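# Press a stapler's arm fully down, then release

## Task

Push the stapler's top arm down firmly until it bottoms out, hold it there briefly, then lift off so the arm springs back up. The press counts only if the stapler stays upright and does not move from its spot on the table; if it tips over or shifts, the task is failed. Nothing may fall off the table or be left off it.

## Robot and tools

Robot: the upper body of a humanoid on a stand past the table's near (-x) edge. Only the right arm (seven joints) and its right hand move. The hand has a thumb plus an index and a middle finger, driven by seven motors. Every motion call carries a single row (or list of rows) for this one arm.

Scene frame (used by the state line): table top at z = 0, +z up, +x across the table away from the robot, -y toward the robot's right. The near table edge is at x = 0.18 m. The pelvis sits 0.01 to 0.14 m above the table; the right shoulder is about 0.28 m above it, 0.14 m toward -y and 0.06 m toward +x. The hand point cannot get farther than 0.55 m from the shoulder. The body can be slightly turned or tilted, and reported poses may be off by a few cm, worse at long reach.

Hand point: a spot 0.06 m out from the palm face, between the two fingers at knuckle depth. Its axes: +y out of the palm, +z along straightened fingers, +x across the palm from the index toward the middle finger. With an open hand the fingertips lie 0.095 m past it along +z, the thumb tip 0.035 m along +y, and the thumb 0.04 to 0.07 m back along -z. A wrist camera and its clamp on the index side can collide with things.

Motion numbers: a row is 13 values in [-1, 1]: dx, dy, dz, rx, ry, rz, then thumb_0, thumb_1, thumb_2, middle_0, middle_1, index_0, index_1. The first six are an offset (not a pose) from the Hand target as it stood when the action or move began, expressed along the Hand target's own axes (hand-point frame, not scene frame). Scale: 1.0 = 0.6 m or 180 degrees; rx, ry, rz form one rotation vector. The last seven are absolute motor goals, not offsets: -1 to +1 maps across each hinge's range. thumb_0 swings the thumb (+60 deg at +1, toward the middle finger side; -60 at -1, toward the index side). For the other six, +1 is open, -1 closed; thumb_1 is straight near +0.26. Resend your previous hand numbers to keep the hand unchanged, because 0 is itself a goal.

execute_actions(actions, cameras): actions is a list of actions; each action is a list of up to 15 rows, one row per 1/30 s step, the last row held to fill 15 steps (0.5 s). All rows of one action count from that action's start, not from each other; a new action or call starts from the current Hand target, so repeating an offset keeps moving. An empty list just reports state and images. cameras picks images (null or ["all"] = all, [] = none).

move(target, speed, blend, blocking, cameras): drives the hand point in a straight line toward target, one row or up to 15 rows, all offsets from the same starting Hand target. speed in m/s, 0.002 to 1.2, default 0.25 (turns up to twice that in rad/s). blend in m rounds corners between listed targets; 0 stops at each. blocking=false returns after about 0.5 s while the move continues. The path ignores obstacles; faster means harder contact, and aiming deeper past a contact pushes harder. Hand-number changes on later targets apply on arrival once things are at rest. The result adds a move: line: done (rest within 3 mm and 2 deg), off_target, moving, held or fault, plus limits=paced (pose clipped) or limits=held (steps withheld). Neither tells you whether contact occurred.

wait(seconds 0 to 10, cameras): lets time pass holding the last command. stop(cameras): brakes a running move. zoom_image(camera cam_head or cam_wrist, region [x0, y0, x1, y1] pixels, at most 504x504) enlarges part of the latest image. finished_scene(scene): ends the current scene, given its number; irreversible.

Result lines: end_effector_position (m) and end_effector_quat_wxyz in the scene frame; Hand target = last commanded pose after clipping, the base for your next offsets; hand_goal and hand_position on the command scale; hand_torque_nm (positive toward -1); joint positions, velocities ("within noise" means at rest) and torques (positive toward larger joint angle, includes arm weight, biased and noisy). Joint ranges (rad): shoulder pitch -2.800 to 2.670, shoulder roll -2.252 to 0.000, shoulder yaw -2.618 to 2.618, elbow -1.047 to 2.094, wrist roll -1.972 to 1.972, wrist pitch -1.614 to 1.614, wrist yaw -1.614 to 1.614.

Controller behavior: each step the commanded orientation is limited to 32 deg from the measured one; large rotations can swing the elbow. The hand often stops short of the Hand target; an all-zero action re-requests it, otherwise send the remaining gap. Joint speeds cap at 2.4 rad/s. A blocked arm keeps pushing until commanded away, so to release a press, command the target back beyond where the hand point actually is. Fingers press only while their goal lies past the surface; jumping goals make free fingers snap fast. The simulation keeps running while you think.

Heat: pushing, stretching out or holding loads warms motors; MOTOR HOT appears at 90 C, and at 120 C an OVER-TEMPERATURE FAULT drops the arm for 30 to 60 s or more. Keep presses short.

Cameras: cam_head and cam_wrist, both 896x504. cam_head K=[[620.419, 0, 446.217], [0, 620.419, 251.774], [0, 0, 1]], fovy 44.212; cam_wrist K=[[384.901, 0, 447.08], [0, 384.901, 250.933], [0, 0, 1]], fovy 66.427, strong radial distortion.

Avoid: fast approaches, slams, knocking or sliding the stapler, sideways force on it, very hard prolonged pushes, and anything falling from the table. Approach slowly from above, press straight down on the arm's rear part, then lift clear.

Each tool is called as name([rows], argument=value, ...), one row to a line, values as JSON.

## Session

Practice worked. Now scene 2.

execute_actions(actions=[])

Scene clock: 0.00 s.
end_effector_position=(+0.2219, -0.4106, +0.2450) hand_goal=(+0.000, +0.263, +1.000, +1.000, +1.000, +1.000, +1.000) hand_position=(+0.000, +0.263, +1.000, +1.000, +1.000, +1.000, +1.000) hand_torque_nm=(+0.00, +0.00, +0.00, +0.00, +0.00, +0.00, +0.00) end_effector_quat_wxyz=(-0.116, -0.242, -0.362, +0.893)
Joint positions: [-0.527 -0.152 -0.493 -0.202 -1.344 1.209 -0.812]
Joint velocities: within noise
Joint torques (N m): no reading
Hand target: +0.2219, -0.4106, +0.2450; -0.116, -0.242, -0.362, +0.893

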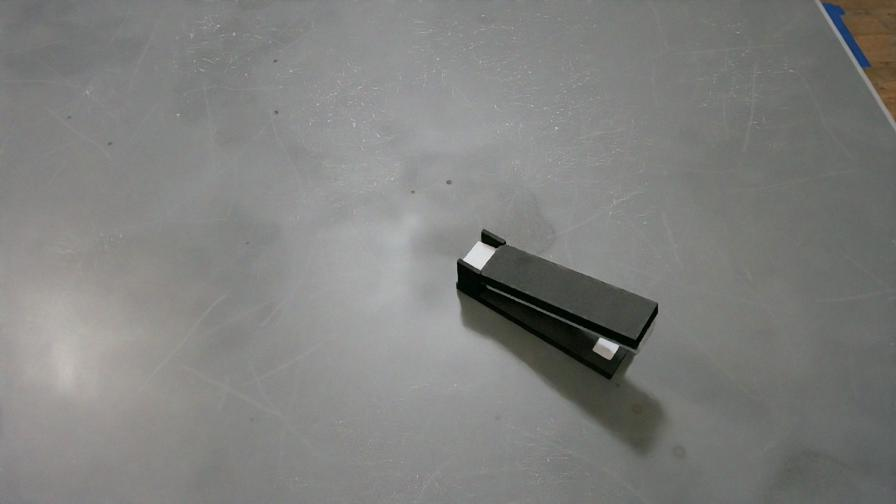

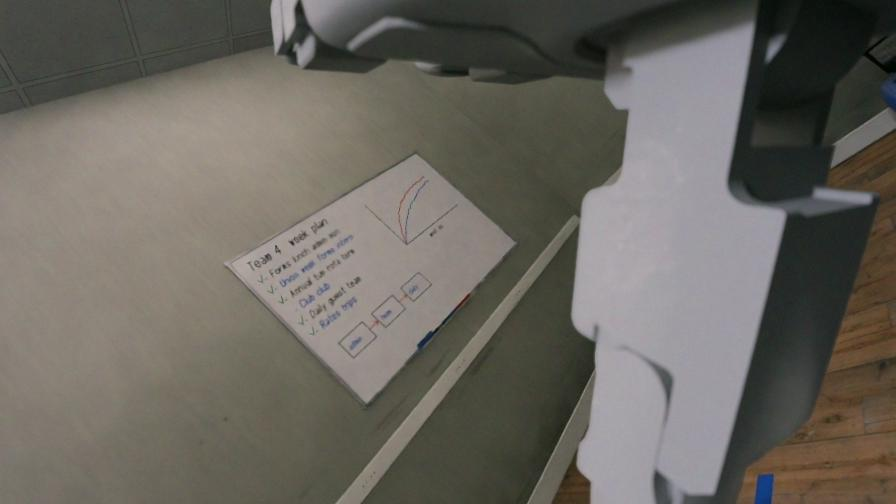

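move(target=[-0.07,-0.095,-0.162,-0.219,-0.356,0.041,0,0.6,1,-1,-1,-1,-1], speed=0.4)

Scene clock: 15.57 s.
end_effector_position=(+0.2705, -0.3009, +0.2385) hand_goal=(+0.000, +0.600, +1.000, -1.000, -1.000, -1.000, -1.000) hand_position=(+0.000, +0.546, +1.000, -0.943, -0.938, -0.943, -0.938) hand_torque_nm=(+0.00, -0.07, +0.00, +0.07, +0.09, +0.07, +0.09) end_effector_quat_wxyz=(-0.409, +0.285, -0.498, +0.709)
Joint positions: [0.128 -0.54 -0.206 -0.923 -1.372 0.717 0.335]
Joint velocities: within noise
Joint torques (N m): [-0.1 -3.98 -1.64 -3.84 -0.08 -0.18 -0.78]
Hand target: +0.2698, -0.3004, +0.2400; -0.411, +0.288, -0.497, +0.708
Off the commanded pose: 0.002 m, 0 deg.
move: done

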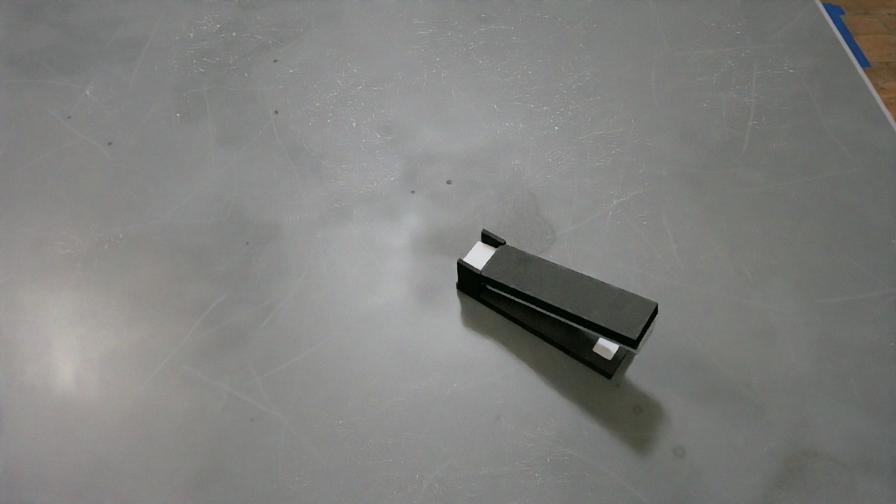

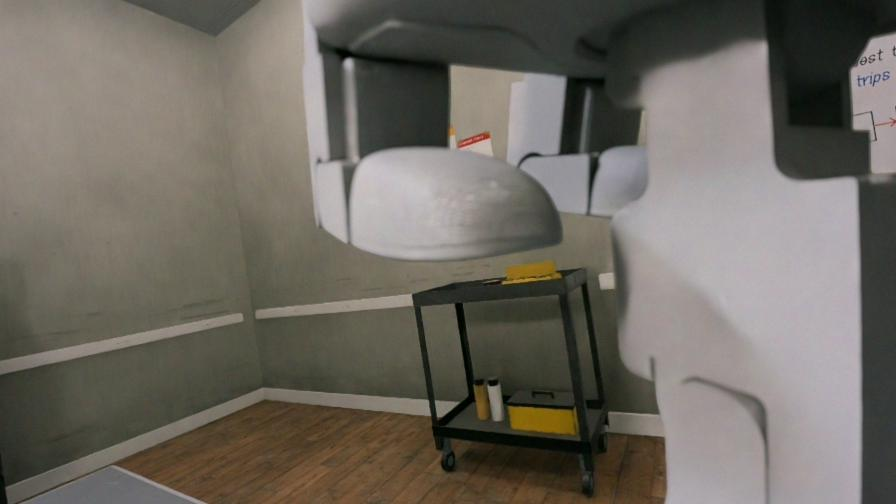

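move(target=[-0.322,0.19,-0.062,-0.366,-0.432,-0.207,0,0.6,1,-1,-1,-1,-1], speed=0.4)

Scene clock: 20.13 s.
end_effector_position=(+0.3646, -0.1394, +0.1142) hand_goal=(+0.000, +0.600, +1.000, -1.000, -1.000, -1.000, -1.000) hand_position=(+0.000, +0.546, +1.000, -0.943, -0.940, -0.943, -0.940) hand_torque_nm=(+0.00, -0.07, +0.00, +0.07, +0.08, +0.07, +0.08) end_effector_quat_wxyz=(-0.183, +0.921, -0.325, +0.111)
Joint positions: [-1.168 -0.529 0.587 0.557 -0.76 -0.453 1.192]
Joint velocities: within noise
Joint torques (N m): [-8.19 -1.87 -1.61 -1.38 0.41 -0.15 -0.21]
Hand target: +0.3691, -0.1346, +0.1202; -0.190, +0.921, -0.320, +0.116
Off the commanded pose: 0.009 m, 1 deg.
move: off_target

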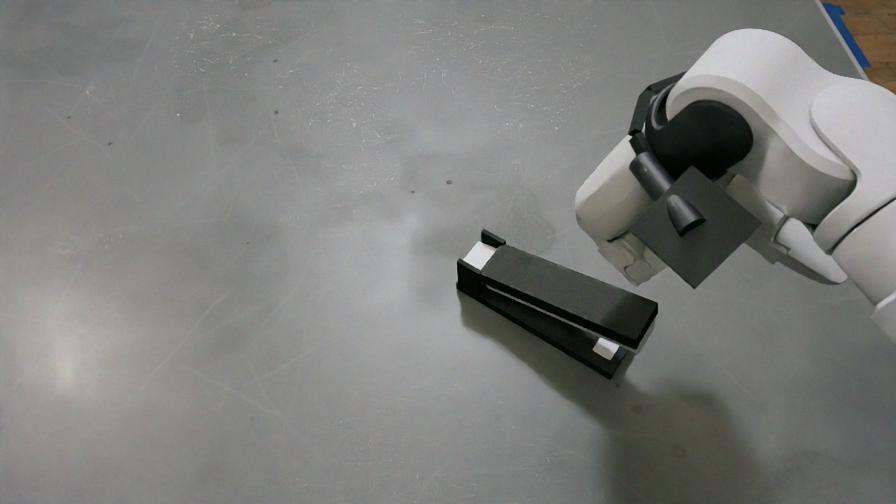

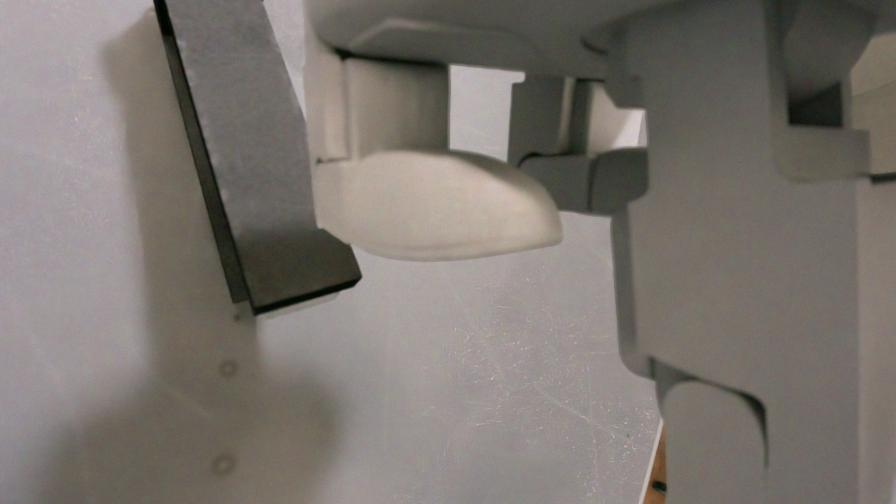

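move(target=[-0.04,0.0245,0.036,0,0,0,0,0.6,1,-1,-1,-1,-1], speed=0.15)

Scene clock: 26.60 s.
end_effector_position=(+0.3536, -0.1259, +0.0971) hand_goal=(+0.000, +0.600, +1.000, -1.000, -1.000, -1.000, -1.000) hand_position=(+0.000, +0.546, +1.000, -0.943, -0.940, -0.943, -0.940) hand_torque_nm=(+0.00, -0.07, +0.00, +0.07, +0.08, +0.07, +0.08) end_effector_quat_wxyz=(-0.191, +0.919, -0.323, +0.120)
Joint positions: [-1.083 -0.509 0.616 0.435 -0.807 -0.354 1.158]
Joint velocities: within noise
Joint torques (N m): [-4.99 -1.81 -1.17 -3.34 0.12 0.19 -0.37]
Hand target: +0.3499, -0.1241, +0.0923; -0.190, +0.921, -0.320, +0.116
Off the commanded pose: 0.006 m, 1 deg.
move: off_target

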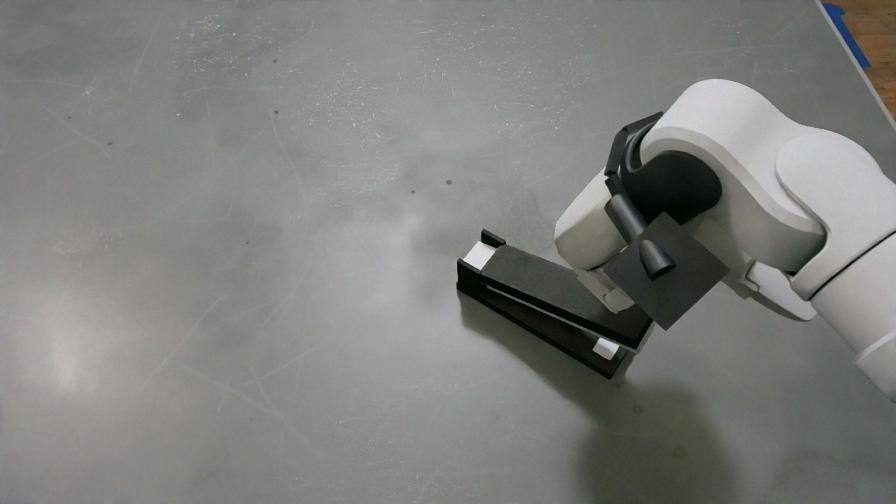

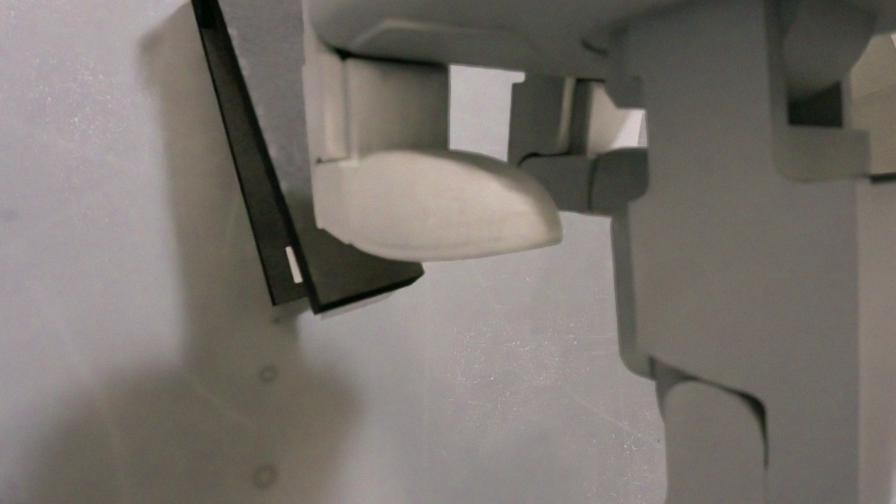

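move(target=[-0.0045,0.033,0.058,0,0,0,0,0.6,1,-1,-1,-1,-1], speed=0.1)

move(target=[-0.0197,0.0517,0.0292,0,0,0,0,0.6,1,-1,-1,-1,-1], speed=0.1)

Scene clock: 32.23 s.
end_effector_position=(+0.3549, -0.1257, +0.0614) hand_goal=(+0.000, +0.600, +1.000, -1.000, -1.000, -1.000, -1.000) hand_position=(+0.000, +0.546, +1.000, -0.943, -0.940, -0.997, -0.940) hand_torque_nm=(+0.00, -0.07, +0.00, +0.07, +0.08, +0.00, +0.08) end_effector_quat_wxyz=(-0.203, +0.917, -0.321, +0.125)
Joint positions: [-1.054 -0.478 0.68 0.562 -0.872 -0.382 0.968]
Joint velocities: within noise
Joint torques (N m): [-5.09 -1.37 -0.45 -0.37 -0.03 -0.09 -0.39]
Hand target: +0.3487, -0.1271, +0.0523; -0.190, +0.921, -0.320, +0.116
Off the commanded pose: 0.011 m, 2 deg.
move: off_target

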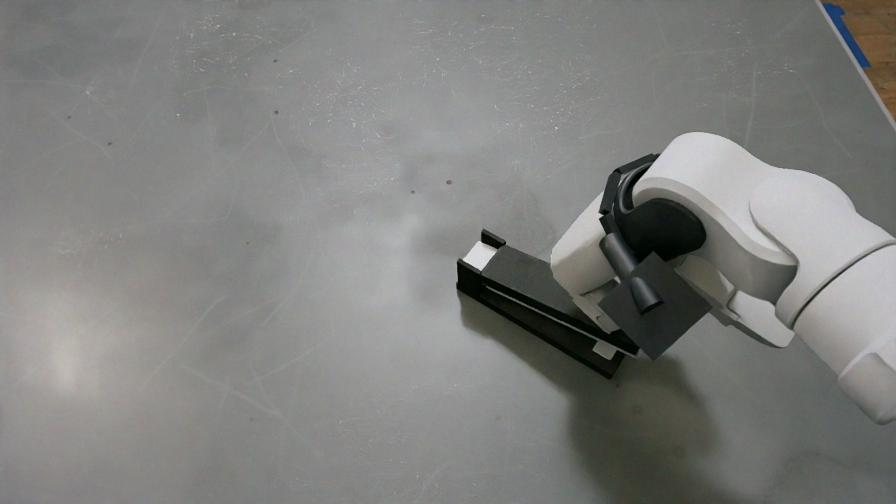

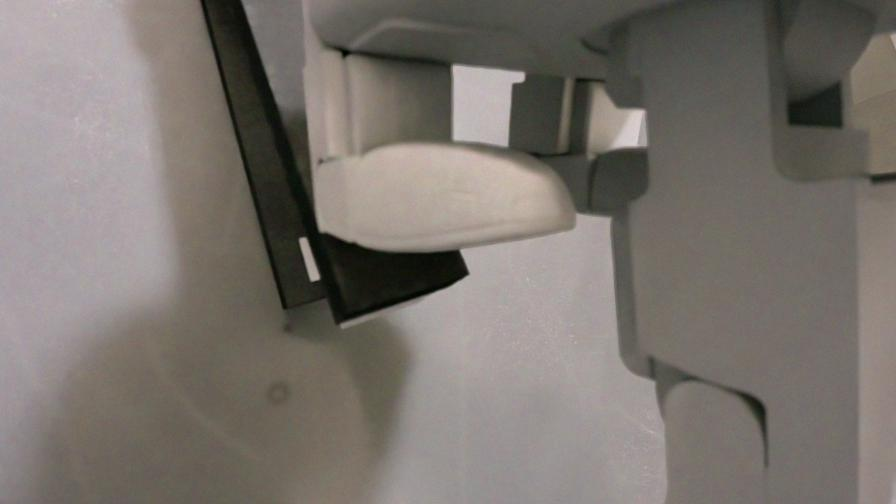

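Scene clock: 33.20 s.
end_effector_position=(+0.3510, -0.1236, +0.0488) hand_goal=(+0.000, +0.600, +1.000, -1.000, -1.000, -1.000, -1.000) hand_position=(+0.000, +0.546, +1.000, -0.943, -0.940, -0.998, -0.940) hand_torque_nm=(+0.00, -0.07, +0.00, +0.07, +0.08, +0.00, +0.08) end_effector_quat_wxyz=(-0.229, +0.912, -0.310, +0.145)
Joint positions: [-0.984 -0.506 0.703 0.478 -0.903 -0.345 0.877]
Joint velocities: within noise
Joint torques (N m): [-1.15 -2.28 0.31 -0.01 -0.21 0.03 0.05]
Hand target: +0.3286, -0.1373, +0.0223; -0.190, +0.921, -0.320, +0.116
Off the commanded pose: 0.037 m, 6 deg.
move: off_target

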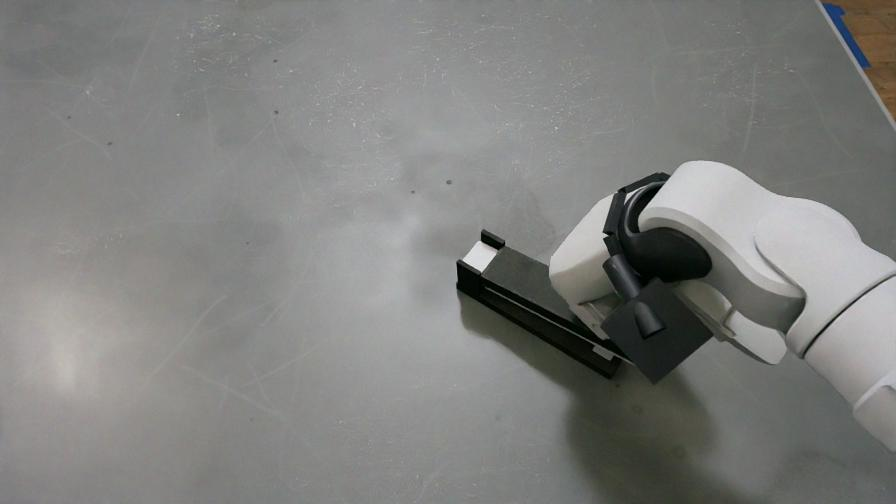

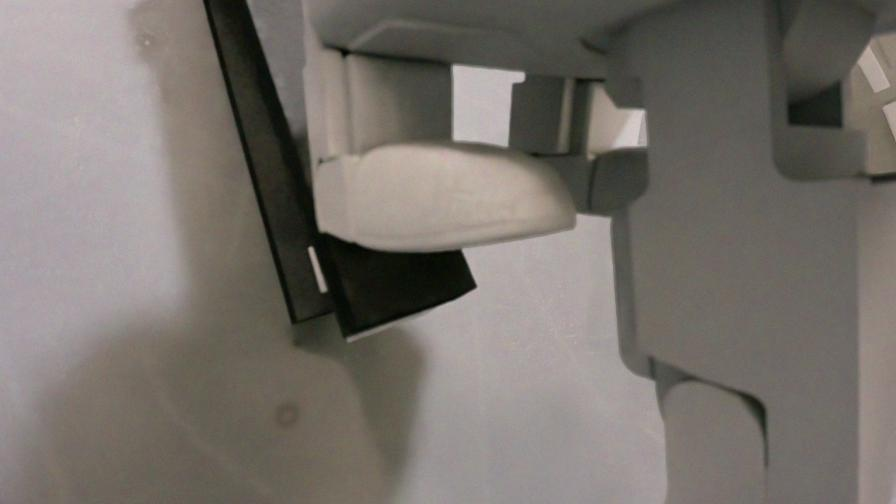

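move(target=[-0.017,0.0517,0.0478,0,0,0,0,0.6,1,-1,-1,-1,-1], speed=0.1)

Scene clock: 35.03 s.
end_effector_position=(+0.3489, -0.1262, +0.0300) hand_goal=(+0.000, +0.600, +1.000, -1.000, -1.000, -1.000, -1.000) hand_position=(+0.000, +0.546, +1.000, -0.943, -0.940, -1.000, -0.940) hand_torque_nm=(+0.00, -0.07, +0.00, +0.07, +0.08, +0.00, +0.08) end_effector_quat_wxyz=(-0.250, +0.906, -0.301, +0.161)
Joint positions: [-0.934 -0.525 0.743 0.478 -0.941 -0.331 0.741]
Joint velocities: within noise
Joint torques (N m): [1.34 -1.02 1.77 4.02 -0.73 0.48 -0.47]
Hand target: +0.3135, -0.1454, -0.0176; -0.190, +0.921, -0.320, +0.116
Off the commanded pose: 0.062 m, 9 deg.
move: off_target

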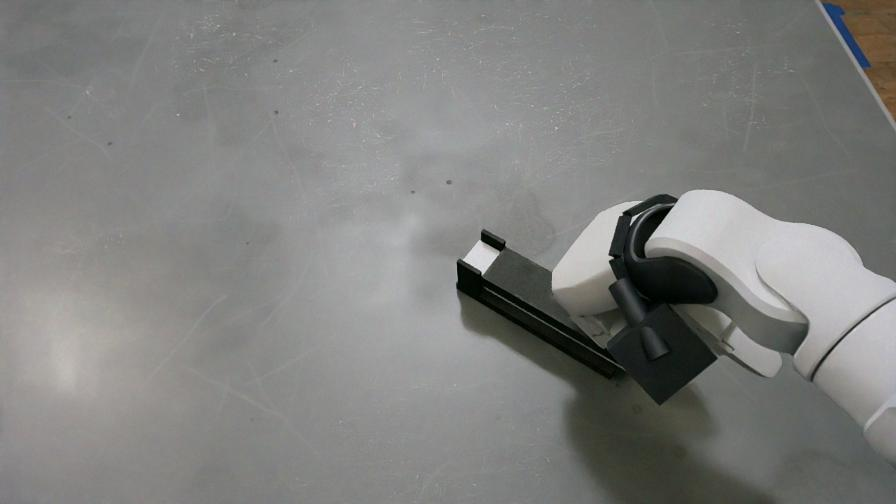

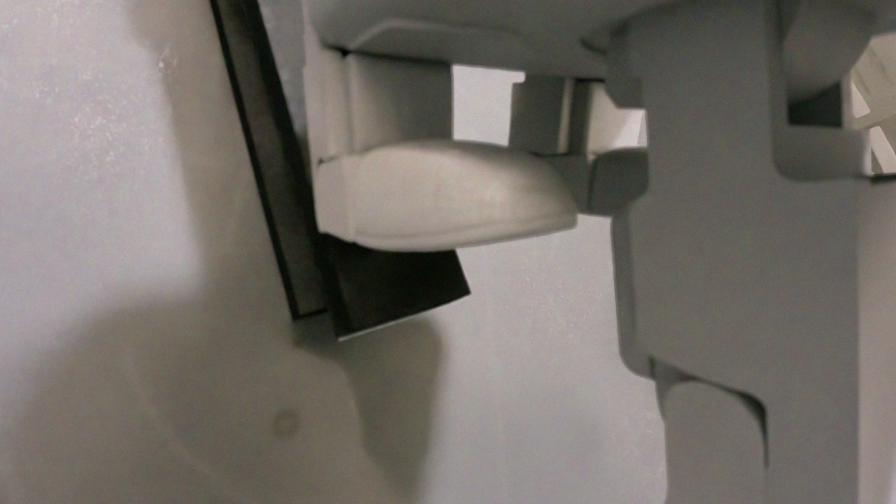

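move(target=[-0.0115,0.037,0.0462,0,0,0,0,0.6,1,-1,-1,-1,-1], speed=0.1)

zoom_image(camera="cam_head", region=[440, 200, 720, 420])

Scene clock: 37.83 s.
end_effector_position=(+0.3553, -0.1160, +0.0244) hand_goal=(+0.000, +0.600, +1.000, -1.000, -1.000, -1.000, -1.000) hand_position=(+0.000, +0.546, +1.000, -0.943, -0.940, -1.003, -0.940) hand_torque_nm=(+0.00, -0.07, +0.00, +0.07, +0.08, +0.00, +0.08) end_effector_quat_wxyz=(-0.291, +0.895, -0.288, +0.175)
Joint positions: [-0.93 -0.528 0.776 0.487 -0.945 -0.323 0.613]
Joint velocities: within noise
Joint torques (N m): [4.28 -0.34 3.64 7.82 -1.46 1.31 0.18]
Hand target: +0.3054, -0.1495, -0.0527; -0.190, +0.921, -0.320, +0.116
Off the commanded pose: 0.098 m, 14 deg.
move: off_target

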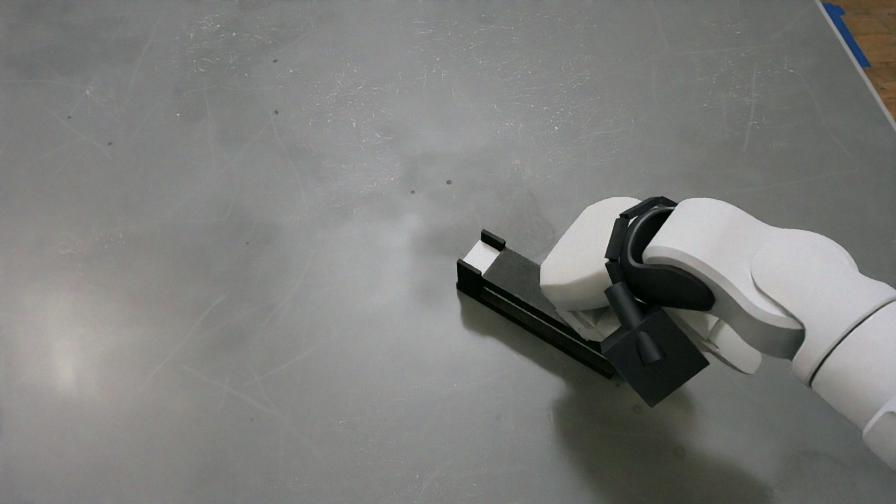

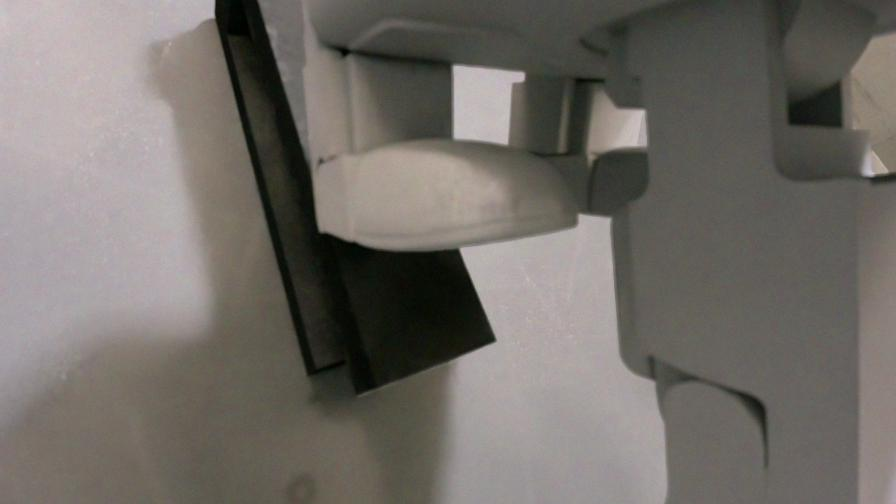

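Scaled by 1.800 from the camera's 896x504 image, which has a finer 1280x720 frame.

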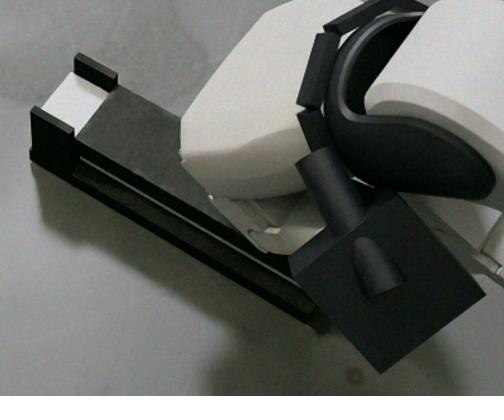

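zoom_image(camera="cam_wrist", region=[180, 0, 560, 420])

Scaled by 1.200 from the camera's 896x504 image, which has a finer 1280x720 frame.

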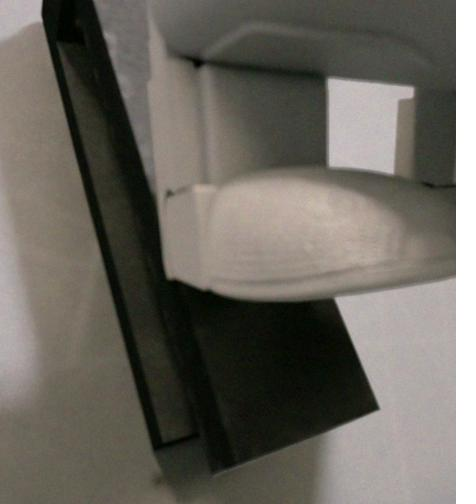

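move(target=[-0.0115,0.028,0.025,0,0,0,0,0.6,1,-1,-1,-1,-1], speed=0.1)

Scene clock: 43.50 s.
end_effector_position=(+0.3578, -0.1112, +0.0221) hand_goal=(+0.000, +0.600, +1.000, -1.000, -1.000, -1.000, -1.000) hand_position=(+0.000, +0.546, +1.000, -0.943, -0.940, -1.004, -0.940) hand_torque_nm=(+0.00, -0.07, +0.00, +0.07, +0.08, +0.00, +0.08) end_effector_quat_wxyz=(-0.312, +0.888, -0.279, +0.191)
Joint positions: [-0.92 -0.544 0.815 0.458 -0.945 -0.285 0.541]
Joint velocities: within noise
Joint torques (N m): [6.57 -0.35 4.55 9.46 -1.45 1.38 0.8]
Hand target: +0.2959, -0.1531, -0.0739; -0.190, +0.921, -0.320, +0.116
Off the commanded pose: 0.122 m, 18 deg.
move: off_target

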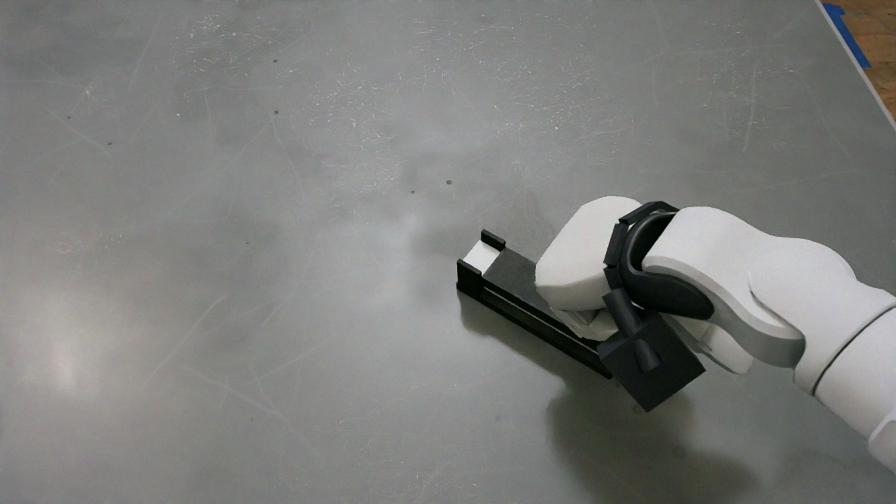

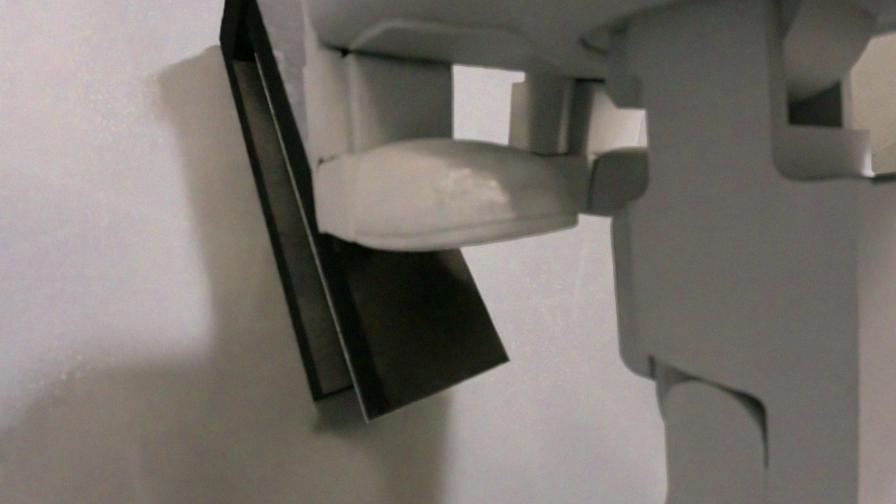

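move([
  [0.056,-0.1945,-0.15,0,0,0,0,0.6,1,-1,-1,-1,-1],
  [0.0671,-0.244,-0.255,0,0,0,0,0.6,1,-1,-1,-1,-1],
], speed=0.15)

Scene clock: 46.73 s.
end_effector_position=(+0.3525, -0.1150, +0.1241) hand_goal=(+0.000, +0.600, +1.000, -1.000, -1.000, -1.000, -1.000) hand_position=(+0.000, +0.546, +1.000, -0.943, -0.940, -1.004, -0.940) hand_torque_nm=(+0.00, -0.07, +0.00, +0.07, +0.08, +0.00, +0.08) end_effector_quat_wxyz=(-0.184, +0.923, -0.319, +0.110)
Joint positions: [-1.192 -0.554 0.732 0.376 -0.652 -0.255 1.23]
Joint velocities: within noise
Joint torques (N m): [-7.08 -2.81 -2.31 -2.76 0.36 0.14 -0.1]
Hand target: +0.3554, -0.1148, +0.1297; -0.190, +0.921, -0.320, +0.116
Off the commanded pose: 0.006 m, 1 deg.
move: off_target

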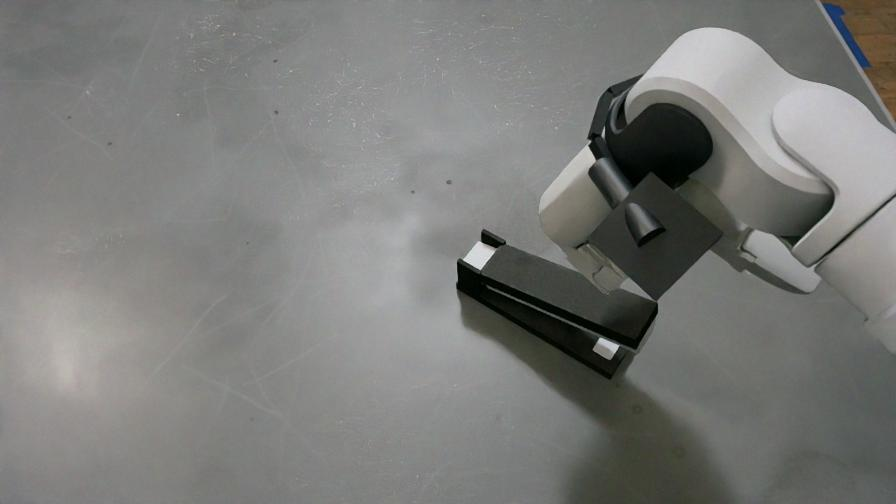

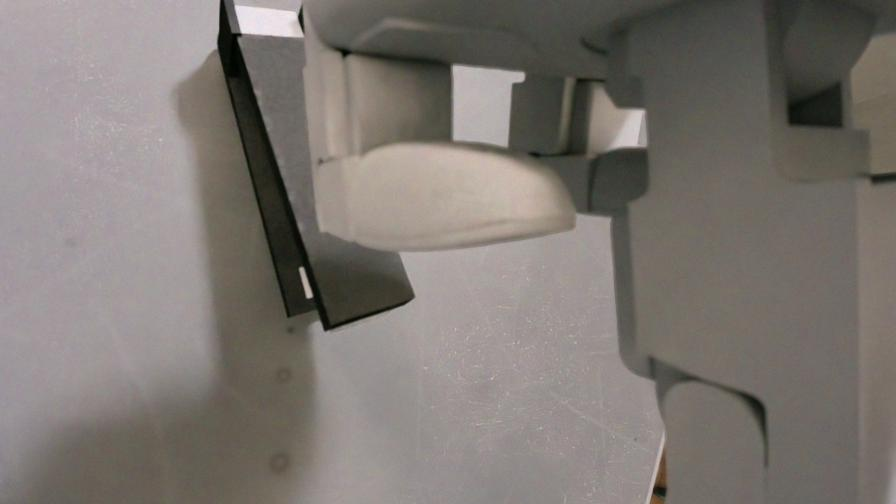

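Sprung back, stapler in place.

finished_scene(scene=2)

The scene is finished: the task was done.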